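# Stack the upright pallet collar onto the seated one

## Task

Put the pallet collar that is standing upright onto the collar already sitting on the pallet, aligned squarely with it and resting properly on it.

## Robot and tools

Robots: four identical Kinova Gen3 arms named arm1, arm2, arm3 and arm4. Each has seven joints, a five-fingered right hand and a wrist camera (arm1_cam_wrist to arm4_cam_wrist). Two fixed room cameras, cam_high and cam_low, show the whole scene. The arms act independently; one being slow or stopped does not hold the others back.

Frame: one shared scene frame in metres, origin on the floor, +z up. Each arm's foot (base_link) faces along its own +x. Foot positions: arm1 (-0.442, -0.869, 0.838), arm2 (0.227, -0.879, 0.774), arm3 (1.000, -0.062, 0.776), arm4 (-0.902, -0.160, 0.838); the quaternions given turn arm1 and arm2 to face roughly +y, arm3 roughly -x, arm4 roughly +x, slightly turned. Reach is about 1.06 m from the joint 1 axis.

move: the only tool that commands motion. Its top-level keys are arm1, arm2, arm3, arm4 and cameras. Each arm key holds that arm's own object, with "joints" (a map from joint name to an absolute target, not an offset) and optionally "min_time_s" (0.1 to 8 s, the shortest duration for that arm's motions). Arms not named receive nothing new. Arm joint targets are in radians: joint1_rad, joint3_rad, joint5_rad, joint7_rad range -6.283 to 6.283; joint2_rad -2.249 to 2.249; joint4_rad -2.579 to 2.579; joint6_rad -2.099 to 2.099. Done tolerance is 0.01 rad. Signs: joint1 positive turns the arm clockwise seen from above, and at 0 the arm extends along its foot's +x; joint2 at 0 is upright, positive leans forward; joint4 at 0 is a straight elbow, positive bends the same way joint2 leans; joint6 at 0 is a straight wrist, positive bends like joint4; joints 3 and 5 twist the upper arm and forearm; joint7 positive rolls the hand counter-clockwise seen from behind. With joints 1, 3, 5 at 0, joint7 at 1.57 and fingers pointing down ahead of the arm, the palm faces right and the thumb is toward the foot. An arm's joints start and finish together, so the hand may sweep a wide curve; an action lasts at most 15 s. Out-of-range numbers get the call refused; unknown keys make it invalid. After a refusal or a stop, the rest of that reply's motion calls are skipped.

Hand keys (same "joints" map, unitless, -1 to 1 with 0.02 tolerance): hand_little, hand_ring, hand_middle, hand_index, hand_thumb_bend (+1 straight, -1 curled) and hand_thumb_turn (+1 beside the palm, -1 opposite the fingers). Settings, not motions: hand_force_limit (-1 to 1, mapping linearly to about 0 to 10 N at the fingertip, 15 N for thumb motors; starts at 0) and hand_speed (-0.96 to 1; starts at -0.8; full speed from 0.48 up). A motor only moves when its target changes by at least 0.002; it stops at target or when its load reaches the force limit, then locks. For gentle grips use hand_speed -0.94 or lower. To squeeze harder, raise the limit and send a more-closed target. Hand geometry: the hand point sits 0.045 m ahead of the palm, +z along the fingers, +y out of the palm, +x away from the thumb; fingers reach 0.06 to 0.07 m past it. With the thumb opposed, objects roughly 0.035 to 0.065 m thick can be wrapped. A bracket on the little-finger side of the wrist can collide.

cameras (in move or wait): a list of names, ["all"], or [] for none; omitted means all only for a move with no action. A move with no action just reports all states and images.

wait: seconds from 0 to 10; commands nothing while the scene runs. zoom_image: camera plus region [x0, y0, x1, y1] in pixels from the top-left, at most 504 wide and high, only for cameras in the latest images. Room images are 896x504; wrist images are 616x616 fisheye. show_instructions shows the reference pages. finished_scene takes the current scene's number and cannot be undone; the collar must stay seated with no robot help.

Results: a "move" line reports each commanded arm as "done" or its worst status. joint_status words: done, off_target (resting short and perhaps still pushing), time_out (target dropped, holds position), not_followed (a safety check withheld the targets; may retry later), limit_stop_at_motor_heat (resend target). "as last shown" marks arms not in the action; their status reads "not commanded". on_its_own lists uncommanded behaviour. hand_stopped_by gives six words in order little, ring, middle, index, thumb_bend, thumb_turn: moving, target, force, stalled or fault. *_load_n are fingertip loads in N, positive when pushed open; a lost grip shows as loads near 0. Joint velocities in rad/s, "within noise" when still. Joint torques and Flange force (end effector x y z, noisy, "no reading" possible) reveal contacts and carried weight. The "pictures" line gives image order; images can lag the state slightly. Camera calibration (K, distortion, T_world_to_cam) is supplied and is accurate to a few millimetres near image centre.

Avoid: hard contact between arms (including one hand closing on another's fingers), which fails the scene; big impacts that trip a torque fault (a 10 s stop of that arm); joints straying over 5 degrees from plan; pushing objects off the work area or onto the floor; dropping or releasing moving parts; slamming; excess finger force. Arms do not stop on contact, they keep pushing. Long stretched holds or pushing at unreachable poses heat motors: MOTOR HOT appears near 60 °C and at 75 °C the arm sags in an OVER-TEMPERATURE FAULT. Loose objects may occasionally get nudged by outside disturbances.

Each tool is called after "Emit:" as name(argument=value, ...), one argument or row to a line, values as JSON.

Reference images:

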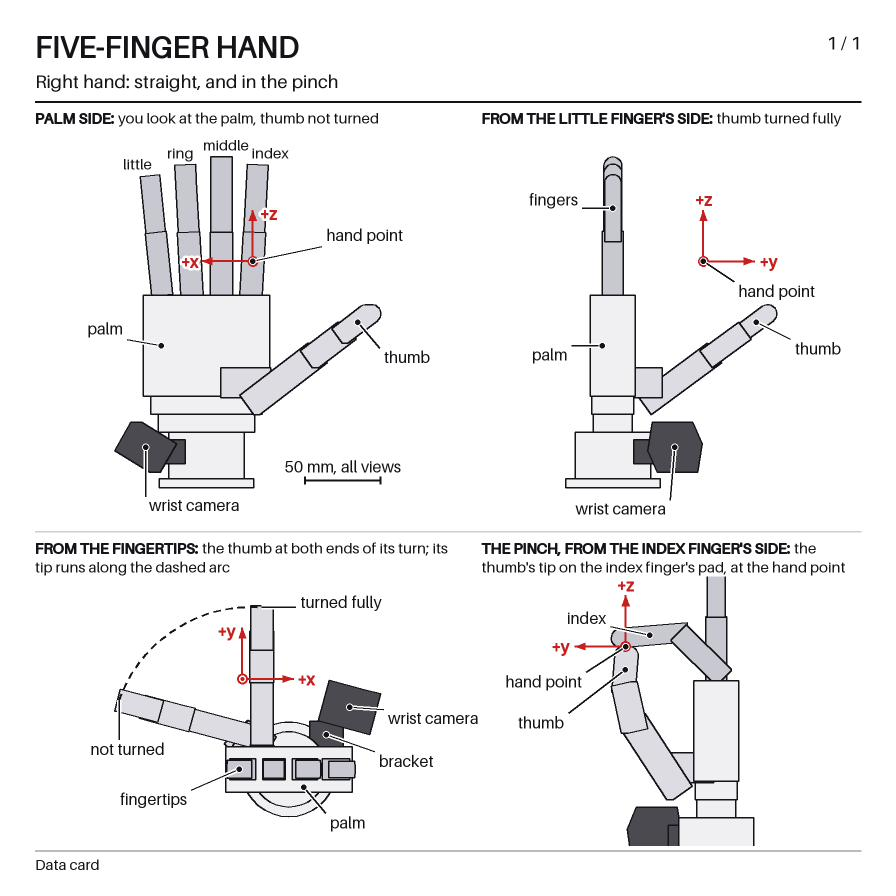

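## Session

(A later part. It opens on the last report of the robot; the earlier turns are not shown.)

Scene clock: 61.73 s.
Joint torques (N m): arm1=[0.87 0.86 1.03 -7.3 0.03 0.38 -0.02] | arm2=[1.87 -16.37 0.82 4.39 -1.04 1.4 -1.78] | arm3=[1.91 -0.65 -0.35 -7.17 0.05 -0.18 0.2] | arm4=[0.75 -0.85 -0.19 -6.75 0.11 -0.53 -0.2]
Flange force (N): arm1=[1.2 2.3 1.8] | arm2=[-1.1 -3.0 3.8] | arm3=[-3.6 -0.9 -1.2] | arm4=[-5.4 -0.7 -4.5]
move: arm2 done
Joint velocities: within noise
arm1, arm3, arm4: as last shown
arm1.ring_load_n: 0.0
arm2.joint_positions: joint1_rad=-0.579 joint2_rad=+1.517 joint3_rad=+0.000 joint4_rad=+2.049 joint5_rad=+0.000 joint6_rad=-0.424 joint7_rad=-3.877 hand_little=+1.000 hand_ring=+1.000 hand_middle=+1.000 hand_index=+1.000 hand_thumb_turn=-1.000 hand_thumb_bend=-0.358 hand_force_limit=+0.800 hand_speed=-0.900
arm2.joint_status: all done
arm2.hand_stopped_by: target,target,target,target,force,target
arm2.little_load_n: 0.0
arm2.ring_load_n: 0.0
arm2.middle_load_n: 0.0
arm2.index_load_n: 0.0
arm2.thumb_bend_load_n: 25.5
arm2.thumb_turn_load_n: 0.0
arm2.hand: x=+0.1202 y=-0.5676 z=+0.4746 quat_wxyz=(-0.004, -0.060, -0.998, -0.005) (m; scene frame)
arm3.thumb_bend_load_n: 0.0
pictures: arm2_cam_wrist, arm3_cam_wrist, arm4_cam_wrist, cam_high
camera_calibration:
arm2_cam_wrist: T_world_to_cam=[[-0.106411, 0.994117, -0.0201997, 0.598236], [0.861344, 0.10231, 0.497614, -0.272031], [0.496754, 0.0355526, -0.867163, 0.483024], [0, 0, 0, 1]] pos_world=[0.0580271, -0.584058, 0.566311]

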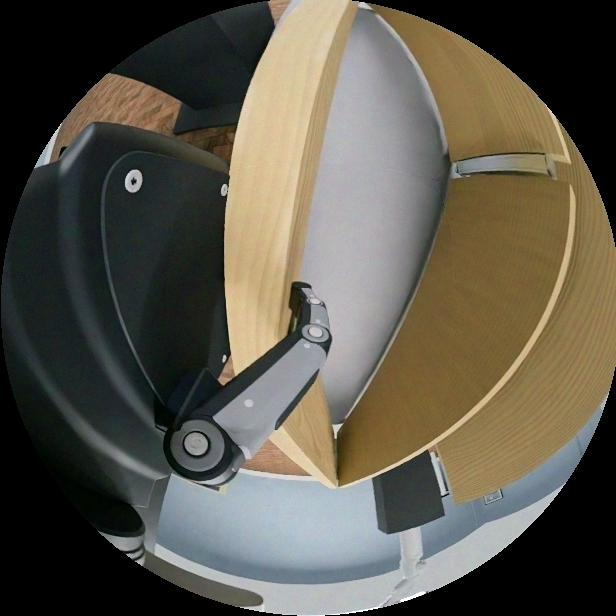

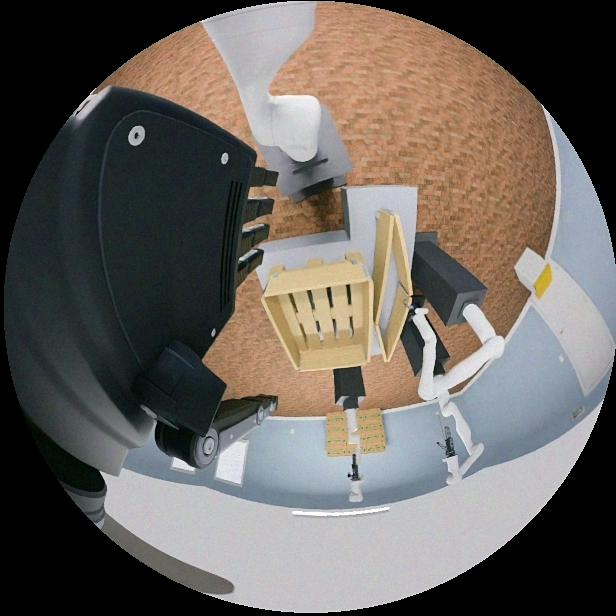

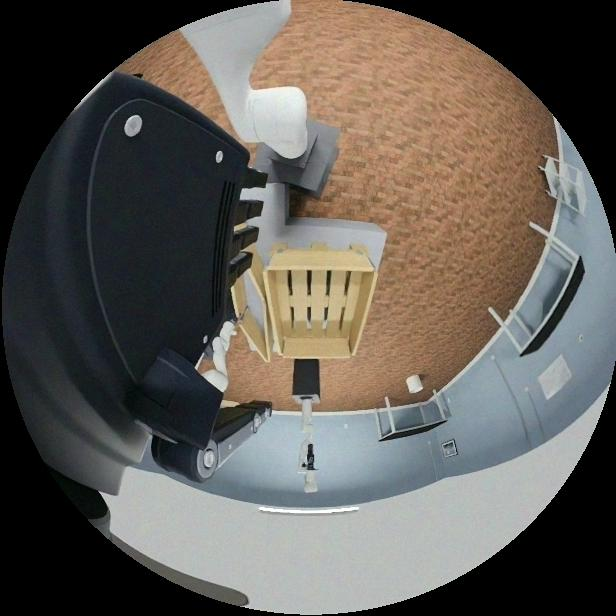

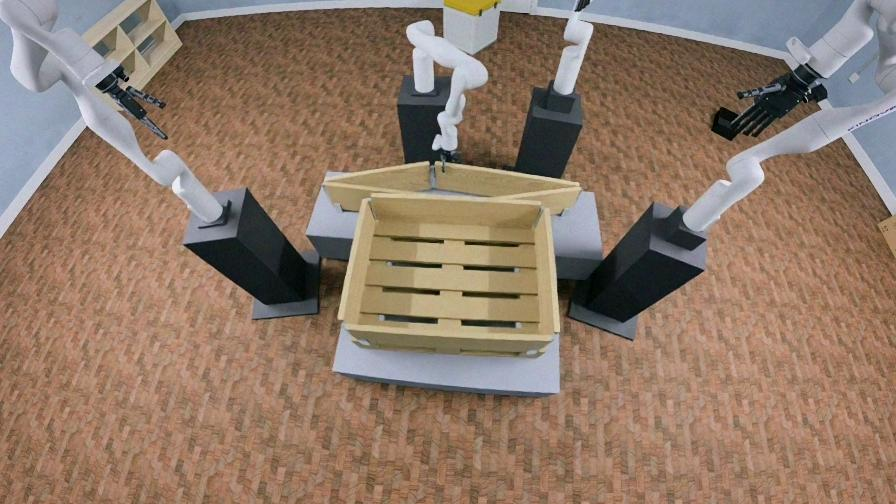

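Emit:
move(
  arm1={"joints":{"joint1_rad":-0.1821,"joint2_rad":1.3777,"joint3_rad":0,"joint4_rad":2.2524,"joint5_rad":0,"joint6_rad":-0.4885,"joint7_rad":-3.2854,"hand_thumb_turn":-1,"hand_thumb_bend":0.3,"hand_speed":0.2}},
  arm3={"joints":{"joint1_rad":-0.4634,"joint2_rad":1.4127,"joint3_rad":0,"joint4_rad":0.8521,"joint5_rad":0,"joint6_rad":0.8768,"joint7_rad":-1.9395,"hand_thumb_turn":-1,"hand_thumb_bend":0.3,"hand_speed":0.2}},
  arm4={"joints":{"joint1_rad":0.1214,"joint2_rad":1.4884,"joint3_rad":0,"joint4_rad":0.9105,"joint5_rad":0,"joint6_rad":0.7427,"joint7_rad":-3.9728,"hand_thumb_turn":-1,"hand_thumb_bend":0.3,"hand_speed":0.2}},
  cameras=["arm1_cam_wrist","arm3_cam_wrist","arm4_cam_wrist","cam_high"],
)

Scene clock: 76.30 s.
Joint torques (N m): arm1=[0.84 -13.94 1.45 3.64 -0.09 0.29 -0.01] | arm2=[1.86 -16.32 0.85 4.39 -1.04 1.44 -1.8] | arm3=[1.86 -24.96 -0.08 -6.26 0.09 0.13 0.26] | arm4=[0.81 -23.02 -0.28 -6.97 -0.01 -0.18 -0.22]
Flange force (N): arm1=[3.2 -1.0 -1.8] | arm2=[-1.2 -3.1 3.7] | arm3=[2.3 3.0 -0.6] | arm4=[1.5 8.0 0.5]
move: arm1 done; arm3 done; arm4 time_out
Joint velocities: within noise
arm1.joint_positions: joint1_rad=-0.182 joint2_rad=+1.378 joint3_rad=+0.000 joint4_rad=+2.252 joint5_rad=+0.000 joint6_rad=-0.489 joint7_rad=-3.285 hand_little=+1.000 hand_ring=+1.000 hand_middle=+1.000 hand_index=+1.000 hand_thumb_turn=-1.000 hand_thumb_bend=+0.300 hand_force_limit=+0.000 hand_speed=+0.200
arm1.joint_status: all done
arm1.hand_stopped_by: target,target,target,target,target,target
arm1.little_load_n: 0.0
arm1.ring_load_n: 0.0
arm1.middle_load_n: 0.0
arm1.index_load_n: 0.0
arm1.thumb_bend_load_n: -0.5
arm1.thumb_turn_load_n: 0.0
arm1.hand: x=-0.4096 y=-0.5443 z=+0.6035 quat_wxyz=(+0.000, -0.024, -1.000, +0.001) (m; scene frame)
arm2: as last shown
arm3.joint_positions: joint1_rad=-0.463 joint2_rad=+1.413 joint3_rad=+0.000 joint4_rad=+0.852 joint5_rad=+0.000 joint6_rad=+0.877 joint7_rad=-1.940 hand_little=+1.000 hand_ring=+1.000 hand_middle=+1.000 hand_index=+1.000 hand_thumb_turn=-1.000 hand_thumb_bend=+0.300 hand_force_limit=+0.000 hand_speed=+0.200
arm3.joint_status: all done
arm3.hand_stopped_by: target,target,target,target,target,target
arm3.little_load_n: 0.0
arm3.ring_load_n: 0.0
arm3.middle_load_n: 0.0
arm3.index_load_n: 0.0
arm3.thumb_bend_load_n: 0.0
arm3.thumb_turn_load_n: 0.0
arm3.hand: x=+0.4676 y=-0.5286 z=+0.6017 quat_wxyz=(-0.001, -0.987, -0.160, -0.002) (m; scene frame)
arm4.joint_positions: joint1_rad=-0.029 joint2_rad=+0.801 joint3_rad=-0.041 joint4_rad=+1.119 joint5_rad=-0.010 joint6_rad=+1.161 joint7_rad=-3.259 hand_little=+1.000 hand_ring=+1.000 hand_middle=+1.000 hand_index=+1.000 hand_thumb_turn=-1.000 hand_thumb_bend=+0.300 hand_force_limit=+0.000 hand_speed=+0.200
arm4.joint_status: joint1_rad time_out (moved +0.275 of +0.425); joint2_rad time_out (moved +1.261 of +1.949); joint3_rad time_out (moved +0.075 of +0.116); joint4_rad time_out (moved -0.384 of -0.592); joint5_rad time_out (moved +0.019 of +0.030); joint6_rad time_out (moved -0.767 of -1.185); joint7_rad time_out (moved -1.310 of -2.024); the others done
arm4.hand_stopped_by: target,target,target,target,target,target
arm4.little_load_n: 0.0
arm4.ring_load_n: 0.0
arm4.middle_load_n: 0.5
arm4.index_load_n: 0.0
arm4.thumb_bend_load_n: 0.0
arm4.thumb_turn_load_n: 0.0
arm4.hand: x=-0.2617 y=-0.3738 z=+0.9892 quat_wxyz=(-0.011, -0.822, -0.568, -0.034) (m; scene frame)
pictures: arm1_cam_wrist, arm3_cam_wrist, arm4_cam_wrist, cam_high
led back after a hold (arm4 arm): the arm was led back toward your command in small steps, so it may still be short of it.
joint command not followed: on one or more control steps a check withheld the commanded joint targets of the arm4 arm, and it was not sent them on those steps.
cause: the commanded joint targets, or the way to them, would bring a part of the robot too close to another arm (this arm's hand and the arm1 arm's hand, 80 mm apart when this arm was first held).
camera_calibration:
arm1_cam_wrist: T_world_to_cam=[[-0.16817, 0.98569, 0.0116178, 0.461324], [0.858423, 0.140642, 0.493285, 0.13157], [0.484592, 0.0929285, -0.86979, 0.890371], [0, 0, 0, 1]] pos_world=[-0.466828, -0.555968, 0.704176]
arm3_cam_wrist: T_world_to_cam=[[0.56284, -0.825498, -0.0419971, -0.670767], [-0.687626, -0.495821, 0.530408, -0.262939], [-0.458674, -0.269657, -0.846702, 0.695039], [0, 0, 0, 1]] pos_world=[0.515527, -0.496666, 0.699785]
arm4_cam_wrist: T_world_to_cam=[[0.994213, -0.0631955, 0.0868762, 0.155414], [-0.0977454, -0.867667, 0.487442, -0.834989], [0.0445754, -0.493113, -0.868823, 0.801098], [0, 0, 0, 1]] pos_world=[-0.27184, -0.319639, 1.08952]

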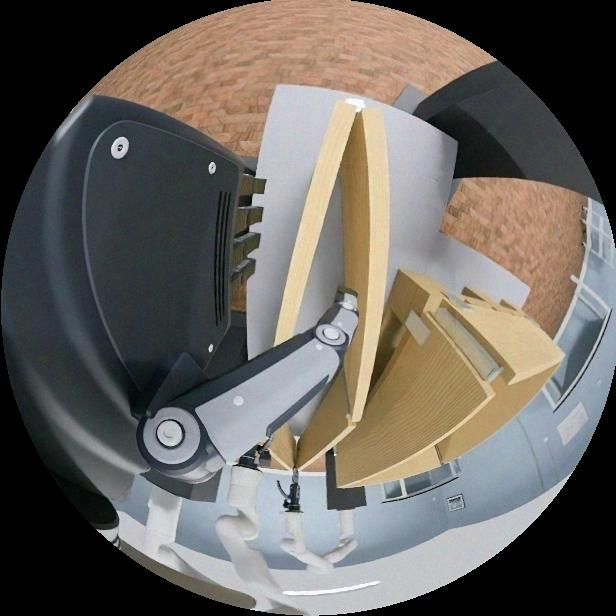

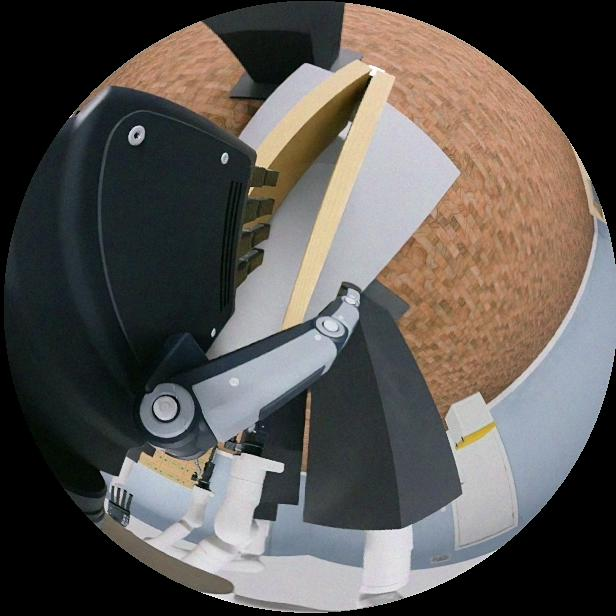

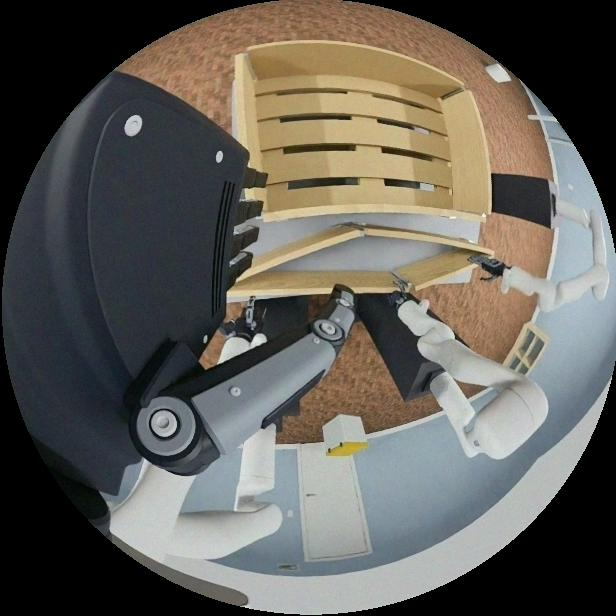

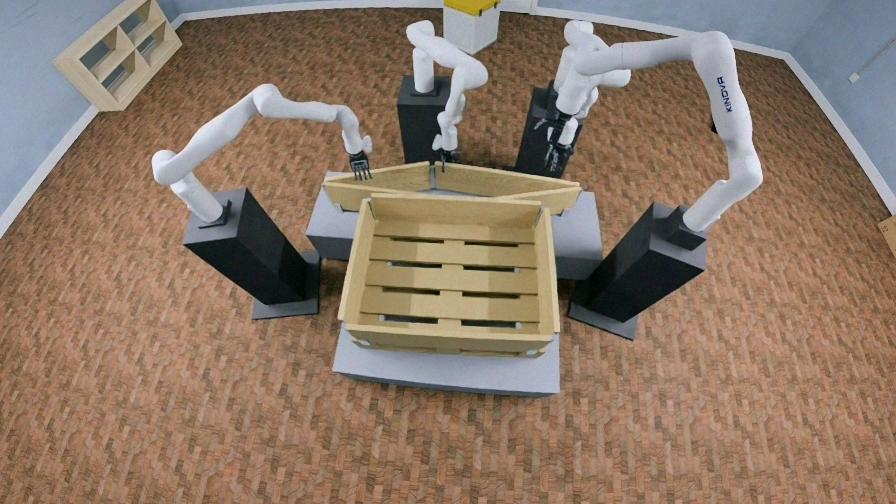

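Emit:
zoom_image(
  camera="arm1_cam_wrist",
  region=[230, 80, 430, 430],
)

Emit:
zoom_image(
  camera="arm3_cam_wrist",
  region=[200, 40, 450, 350],
)

Scaled by 1.440 from the camera's 616x616 image, which has a finer 880x880 frame.

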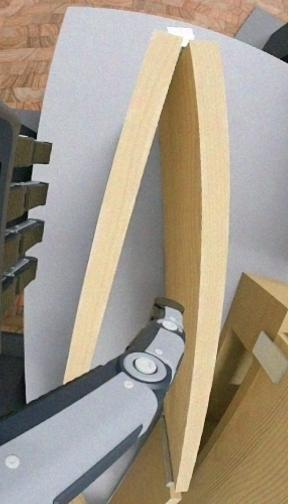

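Scaled by 1.626 from the camera's 616x616 image, which has a finer 880x880 frame.

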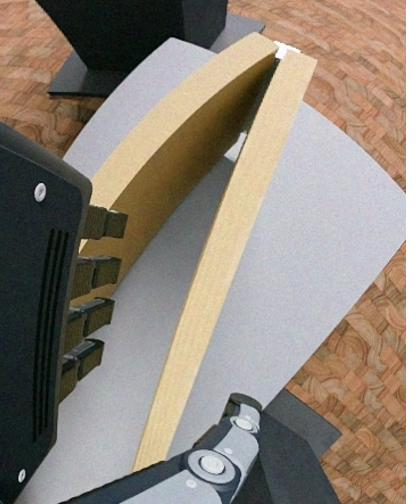

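Emit:
move(
  arm1={"joints":{"joint1_rad":-0.4196,"joint2_rad":1.3555,"joint3_rad":0,"joint4_rad":2.1808,"joint5_rad":0,"joint6_rad":-0.3947,"joint7_rad":-3.5447,"hand_thumb_bend":0.15},"min_time_s":1.5},
  arm3={"joints":{"joint1_rad":-0.4894,"joint2_rad":1.4117,"joint3_rad":0,"joint4_rad":0.8621,"joint5_rad":0,"joint6_rad":0.8678,"joint7_rad":-2.0073},"min_time_s":1.5},
)

Emit:
move(
  arm4={"joints":{"joint1_rad":0.047,"joint2_rad":1.5014,"joint3_rad":0,"joint4_rad":0.872,"joint5_rad":0,"joint6_rad":0.7682,"joint7_rad":-4.1152},"min_time_s":3},
  cameras=["arm1_cam_wrist","arm3_cam_wrist","arm4_cam_wrist"],
)

Scene clock: 88.97 s.
Joint torques (N m): arm1=[0.84 -14.49 1.43 3.01 -0.11 0.33 -0.02] | arm2=[1.93 -16.28 0.87 4.39 -1.02 1.4 -1.78] | arm3=[1.91 -25.04 0.1 -6.07 0.05 0.18 0.24] | arm4=[0.79 -23.05 -0.29 -7.03 0 -0.21 -0.18]
Flange force (N): arm1=[2.5 -1.8 -1.7] | arm2=[-0.9 -3.1 3.6] | arm3=[1.6 3.2 -0.1] | arm4=[1.5 7.8 0.5]
move: arm1 done; arm3 done
Joint velocities: within noise
arm1.joint_positions: joint1_rad=-0.420 joint2_rad=+1.356 joint3_rad=+0.000 joint4_rad=+2.181 joint5_rad=+0.000 joint6_rad=-0.395 joint7_rad=-3.545 hand_little=+1.000 hand_ring=+1.000 hand_middle=+1.000 hand_index=+1.000 hand_thumb_turn=-1.000 hand_thumb_bend=+0.150 hand_force_limit=+0.000 hand_speed=+0.200
arm1.joint_status: all done
arm1.hand_stopped_by: target,target,target,target,target,target
arm1.little_load_n: 0.5
arm1.ring_load_n: 0.0
arm1.middle_load_n: 0.0
arm1.index_load_n: 0.0
arm1.thumb_bend_load_n: 0.0
arm1.thumb_turn_load_n: 0.0
arm1.hand: x=-0.4791 y=-0.5293 z=+0.6000 quat_wxyz=(+0.000, -0.035, -0.999, +0.001) (m; scene frame)
arm2, arm4: as last shown
arm3.joint_positions: joint1_rad=-0.489 joint2_rad=+1.412 joint3_rad=+0.000 joint4_rad=+0.862 joint5_rad=+0.000 joint6_rad=+0.868 joint7_rad=-2.007 hand_little=+1.000 hand_ring=+1.000 hand_middle=+1.000 hand_index=+1.000 hand_thumb_turn=-1.000 hand_thumb_bend=+0.300 hand_force_limit=+0.000 hand_speed=+0.200
arm3.joint_status: all done
arm3.hand_stopped_by: target,target,target,target,target,target
arm3.little_load_n: 0.0
arm3.ring_load_n: 0.0
arm3.middle_load_n: 0.0
arm3.index_load_n: 0.0
arm3.thumb_bend_load_n: 0.0
arm3.thumb_turn_load_n: 0.5
arm3.hand: x=+0.4768 y=-0.5403 z=+0.6000 quat_wxyz=(-0.001, -0.990, -0.139, -0.002) (m; scene frame)
arm4.little_load_n: 0.5
arm4.middle_load_n: 0.0
pictures: none

Scene clock: 92.30 s.
Joint torques (N m): arm1=[0.84 -14.5 1.43 2.99 -0.1 0.31 -0.01] | arm2=[1.91 -16.31 0.9 4.35 -1.01 1.4 -1.79] | arm3=[1.78 -25.05 -0.08 -6.08 0.13 0.16 0.24] | arm4=[0.82 -26.1 0.14 -4.74 0.06 -0.02 -0.17]
Flange force (N): arm1=[2.5 -1.8 -1.8] | arm2=[-1.0 -3.2 3.5] | arm3=[1.5 3.1 -0.1] | arm4=[7.7 4.4 4.9]
move: arm4 done
Joint velocities: within noise
arm1, arm2, arm3: as last shown
arm1.little_load_n: 0.0
arm3.thumb_turn_load_n: 0.0
arm4.joint_positions: joint1_rad=+0.047 joint2_rad=+1.501 joint3_rad=+0.000 joint4_rad=+0.872 joint5_rad=+0.000 joint6_rad=+0.768 joint7_rad=-4.115 hand_little=+1.000 hand_ring=+1.000 hand_middle=+1.000 hand_index=+1.000 hand_thumb_turn=-1.000 hand_thumb_bend=+0.300 hand_force_limit=+0.000 hand_speed=+0.200
arm4.joint_status: all done
arm4.hand_stopped_by: target,target,target,target,target,target
arm4.little_load_n: 0.0
arm4.ring_load_n: -0.5
arm4.middle_load_n: 0.0
arm4.index_load_n: 0.0
arm4.thumb_bend_load_n: 0.0
arm4.thumb_turn_load_n: 0.0
arm4.hand: x=-0.3241 y=-0.4652 z=+0.6046 quat_wxyz=(-0.001, -0.992, -0.126, +0.000) (m; scene frame)
pictures: arm1_cam_wrist, arm3_cam_wrist, arm4_cam_wrist
camera_calibration:
arm1_cam_wrist: T_world_to_cam=[[-0.146665, 0.989119, 0.0115678, 0.447044], [0.861294, 0.121943, 0.493257, 0.18237], [0.486479, 0.0823066, -0.869807, 0.914918], [0, 0, 0, 1]] pos_world=[-0.536597, -0.539722, 0.700675]
arm3_cam_wrist: T_world_to_cam=[[0.527916, -0.848252, -0.0421225, -0.681367], [-0.707807, -0.466836, 0.530164, -0.236139], [-0.469376, -0.250067, -0.846848, 0.71051], [0, 0, 0, 1]] pos_world=[0.52606, -0.510534, 0.698186]
arm4_cam_wrist: T_world_to_cam=[[0.525456, -0.850547, 0.021589, -0.233688], [-0.736501, -0.442004, 0.512053, -0.75682], [-0.425983, -0.284962, -0.858682, 0.3628], [0, 0, 0, 1]] pos_world=[-0.28006, -0.429895, 0.704107]

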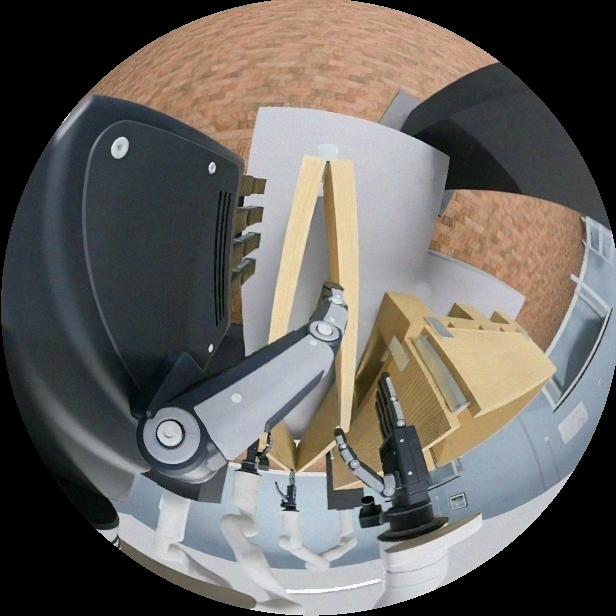

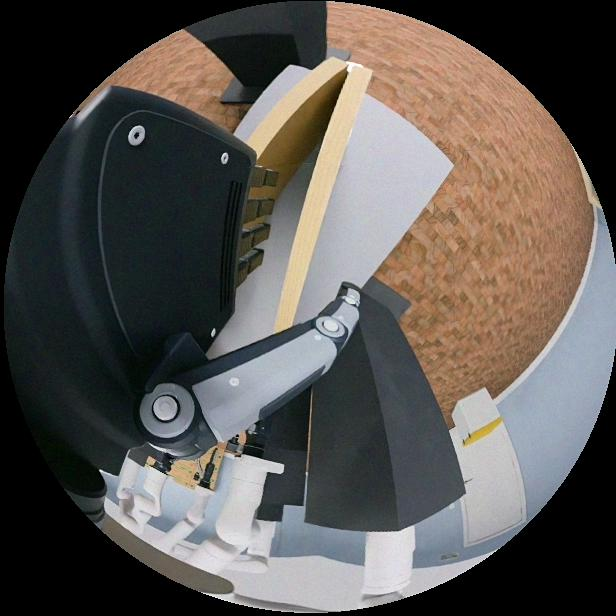

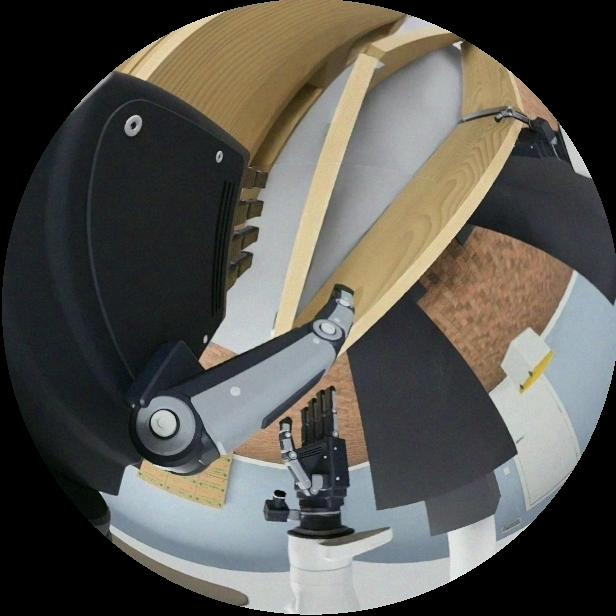

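Emit:
move(
  arm1={"joints":{"joint1_rad":-0.4196,"joint2_rad":1.6627,"joint3_rad":0,"joint4_rad":1.9014,"joint5_rad":0,"joint6_rad":-0.4225,"joint7_rad":-3.5447},"min_time_s":3},
  arm3={"joints":{"joint1_rad":-0.4894,"joint2_rad":1.7056,"joint3_rad":0,"joint4_rad":0.5754,"joint5_rad":0,"joint6_rad":0.8606,"joint7_rad":-2.0073},"min_time_s":3},
  arm4={"joints":{"joint1_rad":0.047,"joint2_rad":1.8347,"joint3_rad":0,"joint4_rad":0.4768,"joint5_rad":0,"joint6_rad":0.8301,"joint7_rad":-4.1152},"min_time_s":3},
  cameras=["arm1_cam_wrist","arm3_cam_wrist","arm4_cam_wrist"],
)

Scene clock: 96.27 s.
Joint torques (N m): arm1=[0.84 -14.6 1.44 3.18 -0.08 0.32 -0.01] | arm2=[2.03 -17.62 1.93 4.33 -1.15 1.13 -1.55] | arm3=[1.89 -25.07 0.09 -6.05 0.06 0.16 0.23] | arm4=[-0.13 -23.34 -0.78 -3.84 -0.45 0.3 -0.25]
Flange force (N): arm1=[2.5 -1.6 -2.0] | arm2=[-0.5 -4.3 6.6] | arm3=[1.6 3.1 -0.1] | arm4=no reading
move: arm1 done; arm3 done; arm4 done
Joint velocities: within noise
arm1.joint_positions: joint1_rad=-0.420 joint2_rad=+1.663 joint3_rad=+0.000 joint4_rad=+1.901 joint5_rad=+0.000 joint6_rad=-0.423 joint7_rad=-3.545 hand_little=+1.000 hand_ring=+1.000 hand_middle=+1.000 hand_index=+1.000 hand_thumb_turn=-1.000 hand_thumb_bend=+0.150 hand_force_limit=+0.000 hand_speed=+0.200
arm1.joint_status: all done
arm1.hand_stopped_by: target,target,target,target,target,target
arm1.little_load_n: 0.0
arm1.ring_load_n: 0.0
arm1.middle_load_n: 0.0
arm1.index_load_n: 0.0
arm1.thumb_bend_load_n: 0.0
arm1.thumb_turn_load_n: 0.0
arm1.hand: x=-0.4791 y=-0.5296 z=+0.4750 quat_wxyz=(+0.000, -0.035, -0.999, +0.001) (m; scene frame)
arm2: as last shown
arm2.thumb_bend_load_n: 22.5
arm3.joint_positions: joint1_rad=-0.489 joint2_rad=+1.706 joint3_rad=+0.000 joint4_rad=+0.575 joint5_rad=+0.000 joint6_rad=+0.861 joint7_rad=-2.007 hand_little=+1.000 hand_ring=+1.000 hand_middle=+1.000 hand_index=+1.000 hand_thumb_turn=-1.000 hand_thumb_bend=+0.300 hand_force_limit=+0.000 hand_speed=+0.200
arm3.joint_status: all done
arm3.hand_stopped_by: target,target,target,target,target,target
arm3.little_load_n: -0.5
arm3.ring_load_n: 0.0
arm3.middle_load_n: 0.0
arm3.index_load_n: 0.0
arm3.thumb_bend_load_n: 0.0
arm3.thumb_turn_load_n: 0.0
arm3.hand: x=+0.4775 y=-0.5406 z=+0.4750 quat_wxyz=(-0.001, -0.990, -0.139, -0.002) (m; scene frame)
arm4.joint_positions: joint1_rad=+0.047 joint2_rad=+1.835 joint3_rad=+0.000 joint4_rad=+0.477 joint5_rad=+0.000 joint6_rad=+0.830 joint7_rad=-4.115 hand_little=+1.000 hand_ring=+1.000 hand_middle=+1.000 hand_index=+1.000 hand_thumb_turn=-1.000 hand_thumb_bend=+0.300 hand_force_limit=+0.000 hand_speed=+0.200
arm4.joint_status: all done
arm4.hand_stopped_by: target,target,target,target,target,target
arm4.little_load_n: 0.0
arm4.ring_load_n: 0.0
arm4.middle_load_n: 0.0
arm4.index_load_n: -0.5
arm4.thumb_bend_load_n: 1.5
arm4.thumb_turn_load_n: 0.5
arm4.hand: x=-0.3241 y=-0.4655 z=+0.4796 quat_wxyz=(-0.001, -0.992, -0.126, +0.000) (m; scene frame)
pictures: arm1_cam_wrist, arm3_cam_wrist, arm4_cam_wrist
camera_calibration:
arm1_cam_wrist: T_world_to_cam=[[-0.146664, 0.989119, 0.0115679, 0.448786], [0.861294, 0.121942, 0.493257, 0.244063], [0.486479, 0.0823066, -0.869807, 0.806217], [0, 0, 0, 1]] pos_world=[-0.536597, -0.540022, 0.575675]
arm3_cam_wrist: T_world_to_cam=[[0.527855, -0.848291, -0.0420785, -0.687218], [-0.707852, -0.466764, 0.530168, -0.169526], [-0.469378, -0.250066, -0.846848, 0.604861], [0, 0, 0, 1]] pos_world=[0.52666, -0.510834, 0.573186]
arm4_cam_wrist: T_world_to_cam=[[0.525475, -0.850537, 0.0215176, -0.231109], [-0.73642, -0.442015, 0.512161, -0.692947], [-0.426101, -0.284974, -0.85862, 0.255334], [0, 0, 0, 1]] pos_world=[-0.28006, -0.430095, 0.579108]

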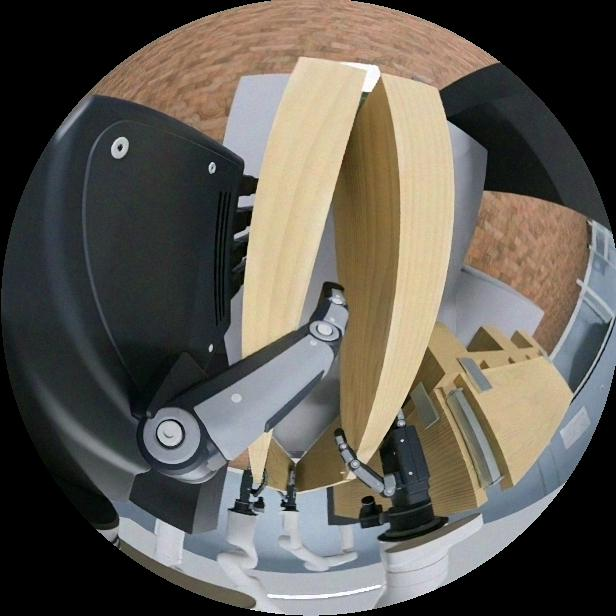

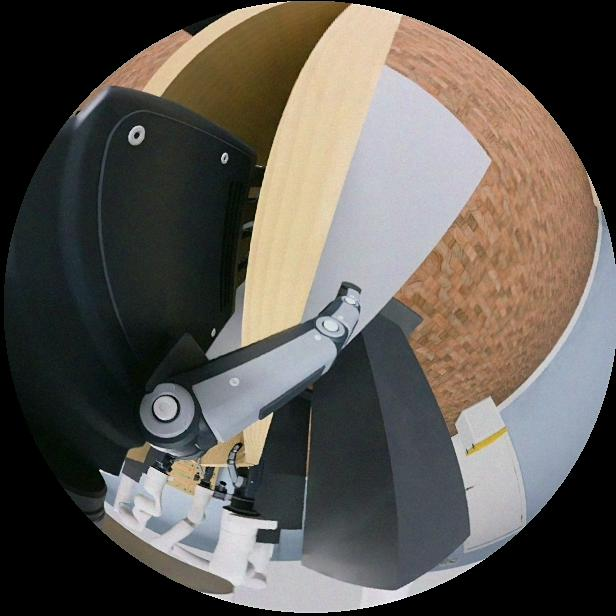

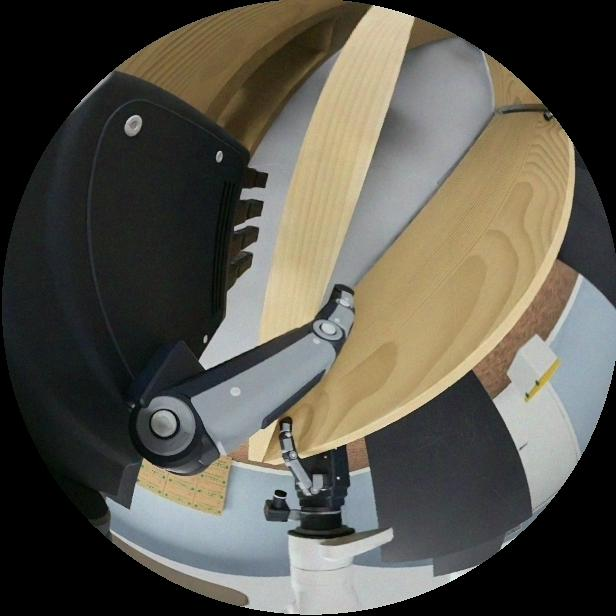

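Emit:
move(
  arm1={"joints":{"joint1_rad":-0.4004,"joint2_rad":1.6488,"joint3_rad":0,"joint4_rad":1.8672,"joint5_rad":0,"joint6_rad":-0.3744,"joint7_rad":-3.5255,"hand_thumb_bend":0.0,"hand_speed":0.0,"hand_force_limit":0.0},"min_time_s":2},
  arm3={"joints":{"joint1_rad":-0.5072,"joint2_rad":1.7233,"joint3_rad":0,"joint4_rad":0.5272,"joint5_rad":0,"joint6_rad":0.8911,"joint7_rad":-2.0251,"hand_thumb_bend":0.0,"hand_speed":0.0,"hand_force_limit":0.0},"min_time_s":2},
  arm4={"joints":{"joint1_rad":0.0636,"joint2_rad":1.8682,"joint3_rad":0,"joint4_rad":0.3858,"joint5_rad":0,"joint6_rad":0.8876,"joint7_rad":-4.0986,"hand_thumb_bend":0.0,"hand_speed":0.0,"hand_force_limit":0.0},"min_time_s":2},
  cameras=["arm4_cam_wrist"],
)

Emit:
move(
  arm1={"joints":{"hand_thumb_bend":-0.8,"hand_speed":-0.88,"hand_force_limit":0.3}},
  arm3={"joints":{"hand_thumb_bend":-0.8,"hand_speed":-0.88,"hand_force_limit":0.3}},
  arm4={"joints":{"hand_thumb_bend":-0.8,"hand_speed":-0.88,"hand_force_limit":0.3}},
  cameras=["arm1_cam_wrist","arm3_cam_wrist","arm4_cam_wrist"],
)

Scene clock: 100.43 s.
Joint torques (N m): arm1=[0.82 -14.96 1.41 2.84 -0.1 0.32 0.01] | arm2=[1.64 -17.75 2.29 2.99 -1.05 0.64 -1.23] | arm3=[1.21 -25.28 -0.43 -6.46 -0.2 0.07 0.18] | arm4=[0.81 -25.98 0.1 -5.41 0.04 -0.01 -0.19]
Flange force (N): arm1=[2.3 -1.6 -2.0] | arm2=[-1.8 -5.5 3.8] | arm3=no reading | arm4=no reading
move: arm1 done; arm3 done; arm4 done
Joint velocities: within noise
arm1.joint_positions: joint1_rad=-0.400 joint2_rad=+1.649 joint3_rad=+0.000 joint4_rad=+1.867 joint5_rad=+0.000 joint6_rad=-0.374 joint7_rad=-3.526 hand_little=+1.000 hand_ring=+1.000 hand_middle=+1.000 hand_index=+1.000 hand_thumb_turn=-1.000 hand_thumb_bend=+0.001 hand_force_limit=+0.000 hand_speed=+0.000
arm1.joint_status: all done
arm1.hand_stopped_by: target,target,target,target,target,target
arm1.little_load_n: 0.0
arm1.ring_load_n: 0.0
arm1.middle_load_n: 0.0
arm1.index_load_n: 0.0
arm1.thumb_bend_load_n: 0.0
arm1.thumb_turn_load_n: 0.0
arm1.hand: x=-0.4781 y=-0.5145 z=+0.4749 quat_wxyz=(+0.000, -0.035, -0.999, +0.001) (m; scene frame)
arm2: as last shown
arm2.thumb_bend_load_n: 19.0
arm3.joint_positions: joint1_rad=-0.507 joint2_rad=+1.723 joint3_rad=+0.000 joint4_rad=+0.527 joint5_rad=+0.000 joint6_rad=+0.891 joint7_rad=-2.025 hand_little=+1.000 hand_ring=+1.000 hand_middle=+1.000 hand_index=+1.000 hand_thumb_turn=-1.000 hand_thumb_bend=+0.000 hand_force_limit=+0.000 hand_speed=+0.000
arm3.joint_status: all done
arm3.hand_stopped_by: target,target,target,target,target,target
arm3.little_load_n: 0.0
arm3.ring_load_n: 0.0
arm3.middle_load_n: 0.0
arm3.index_load_n: 0.0
arm3.thumb_bend_load_n: 0.0
arm3.thumb_turn_load_n: 0.0
arm3.hand: x=+0.4811 y=-0.5530 z=+0.4751 quat_wxyz=(-0.001, -0.990, -0.139, -0.002) (m; scene frame)
arm4.joint_positions: joint1_rad=+0.064 joint2_rad=+1.868 joint3_rad=+0.000 joint4_rad=+0.386 joint5_rad=+0.000 joint6_rad=+0.888 joint7_rad=-4.099 hand_little=+1.000 hand_ring=+1.000 hand_middle=+1.000 hand_index=+1.000 hand_thumb_turn=-1.000 hand_thumb_bend=+0.001 hand_force_limit=+0.000 hand_speed=+0.000
arm4.joint_status: all done
arm4.hand_stopped_by: target,target,target,target,target,target
arm4.little_load_n: 0.0
arm4.ring_load_n: 0.0
arm4.middle_load_n: 0.0
arm4.index_load_n: 0.0
arm4.thumb_bend_load_n: 0.0
arm4.thumb_turn_load_n: 0.0
arm4.hand: x=-0.3207 y=-0.4781 z=+0.4798 quat_wxyz=(-0.001, -0.992, -0.126, +0.000) (m; scene frame)
pictures: arm4_cam_wrist
camera_calibration:
arm4_cam_wrist: T_world_to_cam=[[0.525458, -0.850546, 0.0215881, -0.243666], [-0.7365, -0.442005, 0.512054, -0.69607], [-0.425983, -0.284962, -0.858682, 0.253437], [0, 0, 0, 1]] pos_world=[-0.27666, -0.442695, 0.579307]

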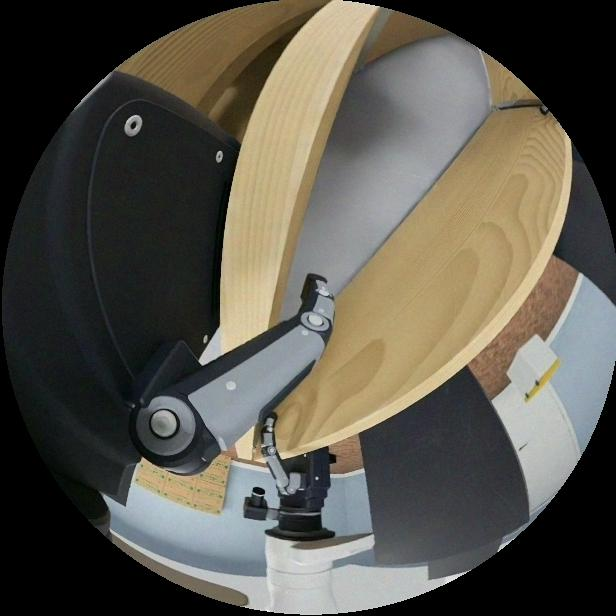

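Scene clock: 103.87 s.
Joint torques (N m): arm1=[0.16 -12.52 -0.28 7.01 0.14 2.27 -0.12] | arm2=[2.55 -19.76 3.57 2.06 -1.4 -0.09 -1.43] | arm3=[2.17 -25.13 0.15 -6.06 0.02 0.32 -0.2] | arm4=[-1.02 -24.9 -1.56 -3.92 -1.07 1.16 -0.56]
Flange force (N): arm1=[1.7 4.9 2.5] | arm2=[-1.0 -8.7 6.5] | arm3=no reading | arm4=no reading
move: arm1 off_target; arm3 off_target; arm4 off_target
Joint velocities: within noise
arm1.joint_positions: joint1_rad=-0.400 joint2_rad=+1.649 joint3_rad=+0.000 joint4_rad=+1.867 joint5_rad=+0.000 joint6_rad=-0.374 joint7_rad=-3.526 hand_little=+1.000 hand_ring=+1.000 hand_middle=+1.000 hand_index=+1.000 hand_thumb_turn=-1.000 hand_thumb_bend=-0.348 hand_force_limit=+0.300 hand_speed=-0.880
arm1.joint_status: hand_thumb_bend off_target (ended at -0.348, target -0.800); the others done
arm1.hand_stopped_by: target,target,target,target,force,target
arm1.little_load_n: 0.0
arm1.ring_load_n: 0.0
arm1.middle_load_n: 0.0
arm1.index_load_n: 0.0
arm1.thumb_bend_load_n: 9.5
arm1.thumb_turn_load_n: 1.0
arm1.hand: x=-0.4781 y=-0.5145 z=+0.4749 quat_wxyz=(+0.000, -0.035, -0.999, +0.001) (m; scene frame)
arm2: as last shown
arm2.ring_load_n: 0.5
arm3.joint_positions: joint1_rad=-0.507 joint2_rad=+1.723 joint3_rad=+0.000 joint4_rad=+0.527 joint5_rad=+0.000 joint6_rad=+0.891 joint7_rad=-2.025 hand_little=+1.000 hand_ring=+1.000 hand_middle=+1.000 hand_index=+1.000 hand_thumb_turn=-1.000 hand_thumb_bend=-0.337 hand_force_limit=+0.300 hand_speed=-0.880
arm3.joint_status: hand_thumb_bend off_target (ended at -0.337, target -0.800); the others done
arm3.hand_stopped_by: target,target,target,target,force,target
arm3.little_load_n: 0.0
arm3.ring_load_n: 0.0
arm3.middle_load_n: 0.0
arm3.index_load_n: 0.0
arm3.thumb_bend_load_n: 10.0
arm3.thumb_turn_load_n: 0.5
arm3.hand: x=+0.4811 y=-0.5531 z=+0.4751 quat_wxyz=(-0.001, -0.990, -0.139, -0.002) (m; scene frame)
arm4.joint_positions: joint1_rad=+0.064 joint2_rad=+1.868 joint3_rad=+0.000 joint4_rad=+0.386 joint5_rad=+0.000 joint6_rad=+0.888 joint7_rad=-4.099 hand_little=+1.000 hand_ring=+1.000 hand_middle=+1.000 hand_index=+1.000 hand_thumb_turn=-1.000 hand_thumb_bend=-0.319 hand_force_limit=+0.300 hand_speed=-0.880
arm4.joint_status: hand_thumb_bend off_target (ended at -0.319, target -0.800); the others done
arm4.hand_stopped_by: target,target,target,target,force,target
arm4.little_load_n: 0.0
arm4.ring_load_n: 0.0
arm4.middle_load_n: 0.0
arm4.index_load_n: 0.0
arm4.thumb_bend_load_n: 10.0
arm4.thumb_turn_load_n: 0.0
arm4.hand: x=-0.3207 y=-0.4781 z=+0.4798 quat_wxyz=(-0.001, -0.992, -0.126, +0.000) (m; scene frame)
pictures: arm1_cam_wrist, arm3_cam_wrist, arm4_cam_wrist
camera_calibration:
arm1_cam_wrist: T_world_to_cam=[[-0.14658, 0.989131, 0.0116168, 0.434022], [0.861309, 0.121845, 0.493255, 0.241367], [0.486479, 0.082307, -0.869807, 0.804401], [0, 0, 0, 1]] pos_world=[-0.535596, -0.524922, 0.575576]
arm3_cam_wrist: T_world_to_cam=[[0.527828, -0.848306, -0.0421209, -0.699602], [-0.70782, -0.466743, 0.530228, -0.172859], [-0.469456, -0.250055, -0.846808, 0.603559], [0, 0, 0, 1]] pos_world=[0.53026, -0.523234, 0.573286]
arm4_cam_wrist: T_world_to_cam=[[0.525458, -0.850546, 0.0215881, -0.243666], [-0.7365, -0.442005, 0.512054, -0.69607], [-0.425983, -0.284962, -0.858682, 0.253437], [0, 0, 0, 1]] pos_world=[-0.27666, -0.442695, 0.579307]

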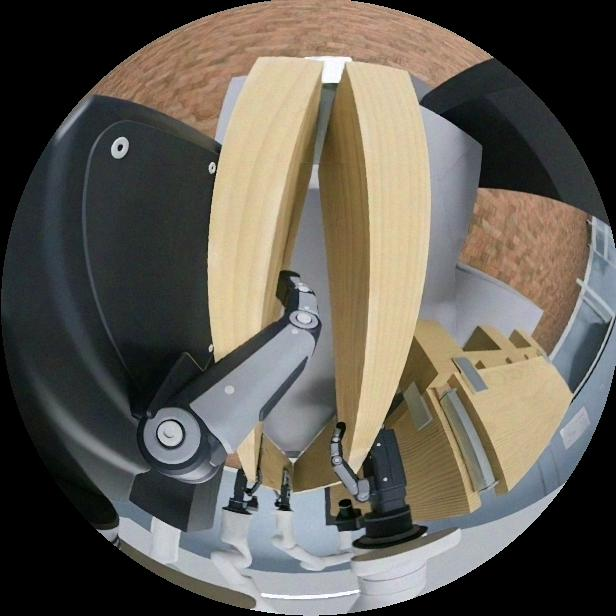

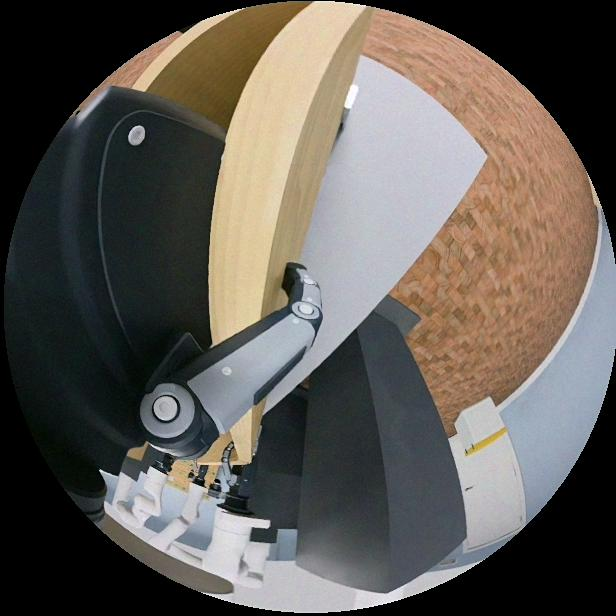

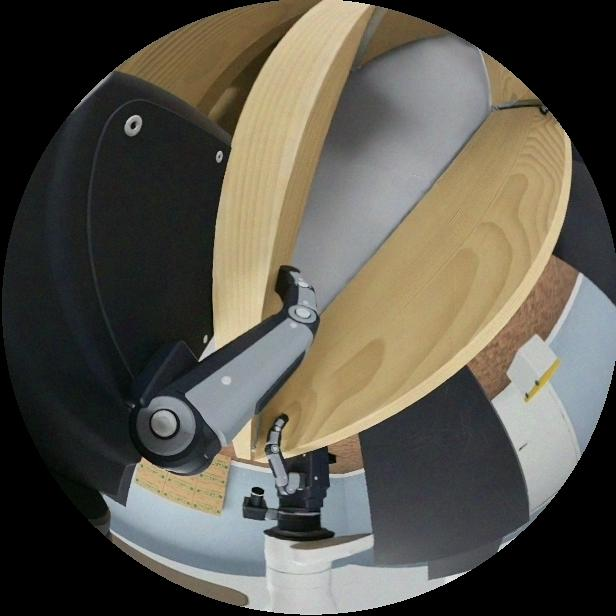

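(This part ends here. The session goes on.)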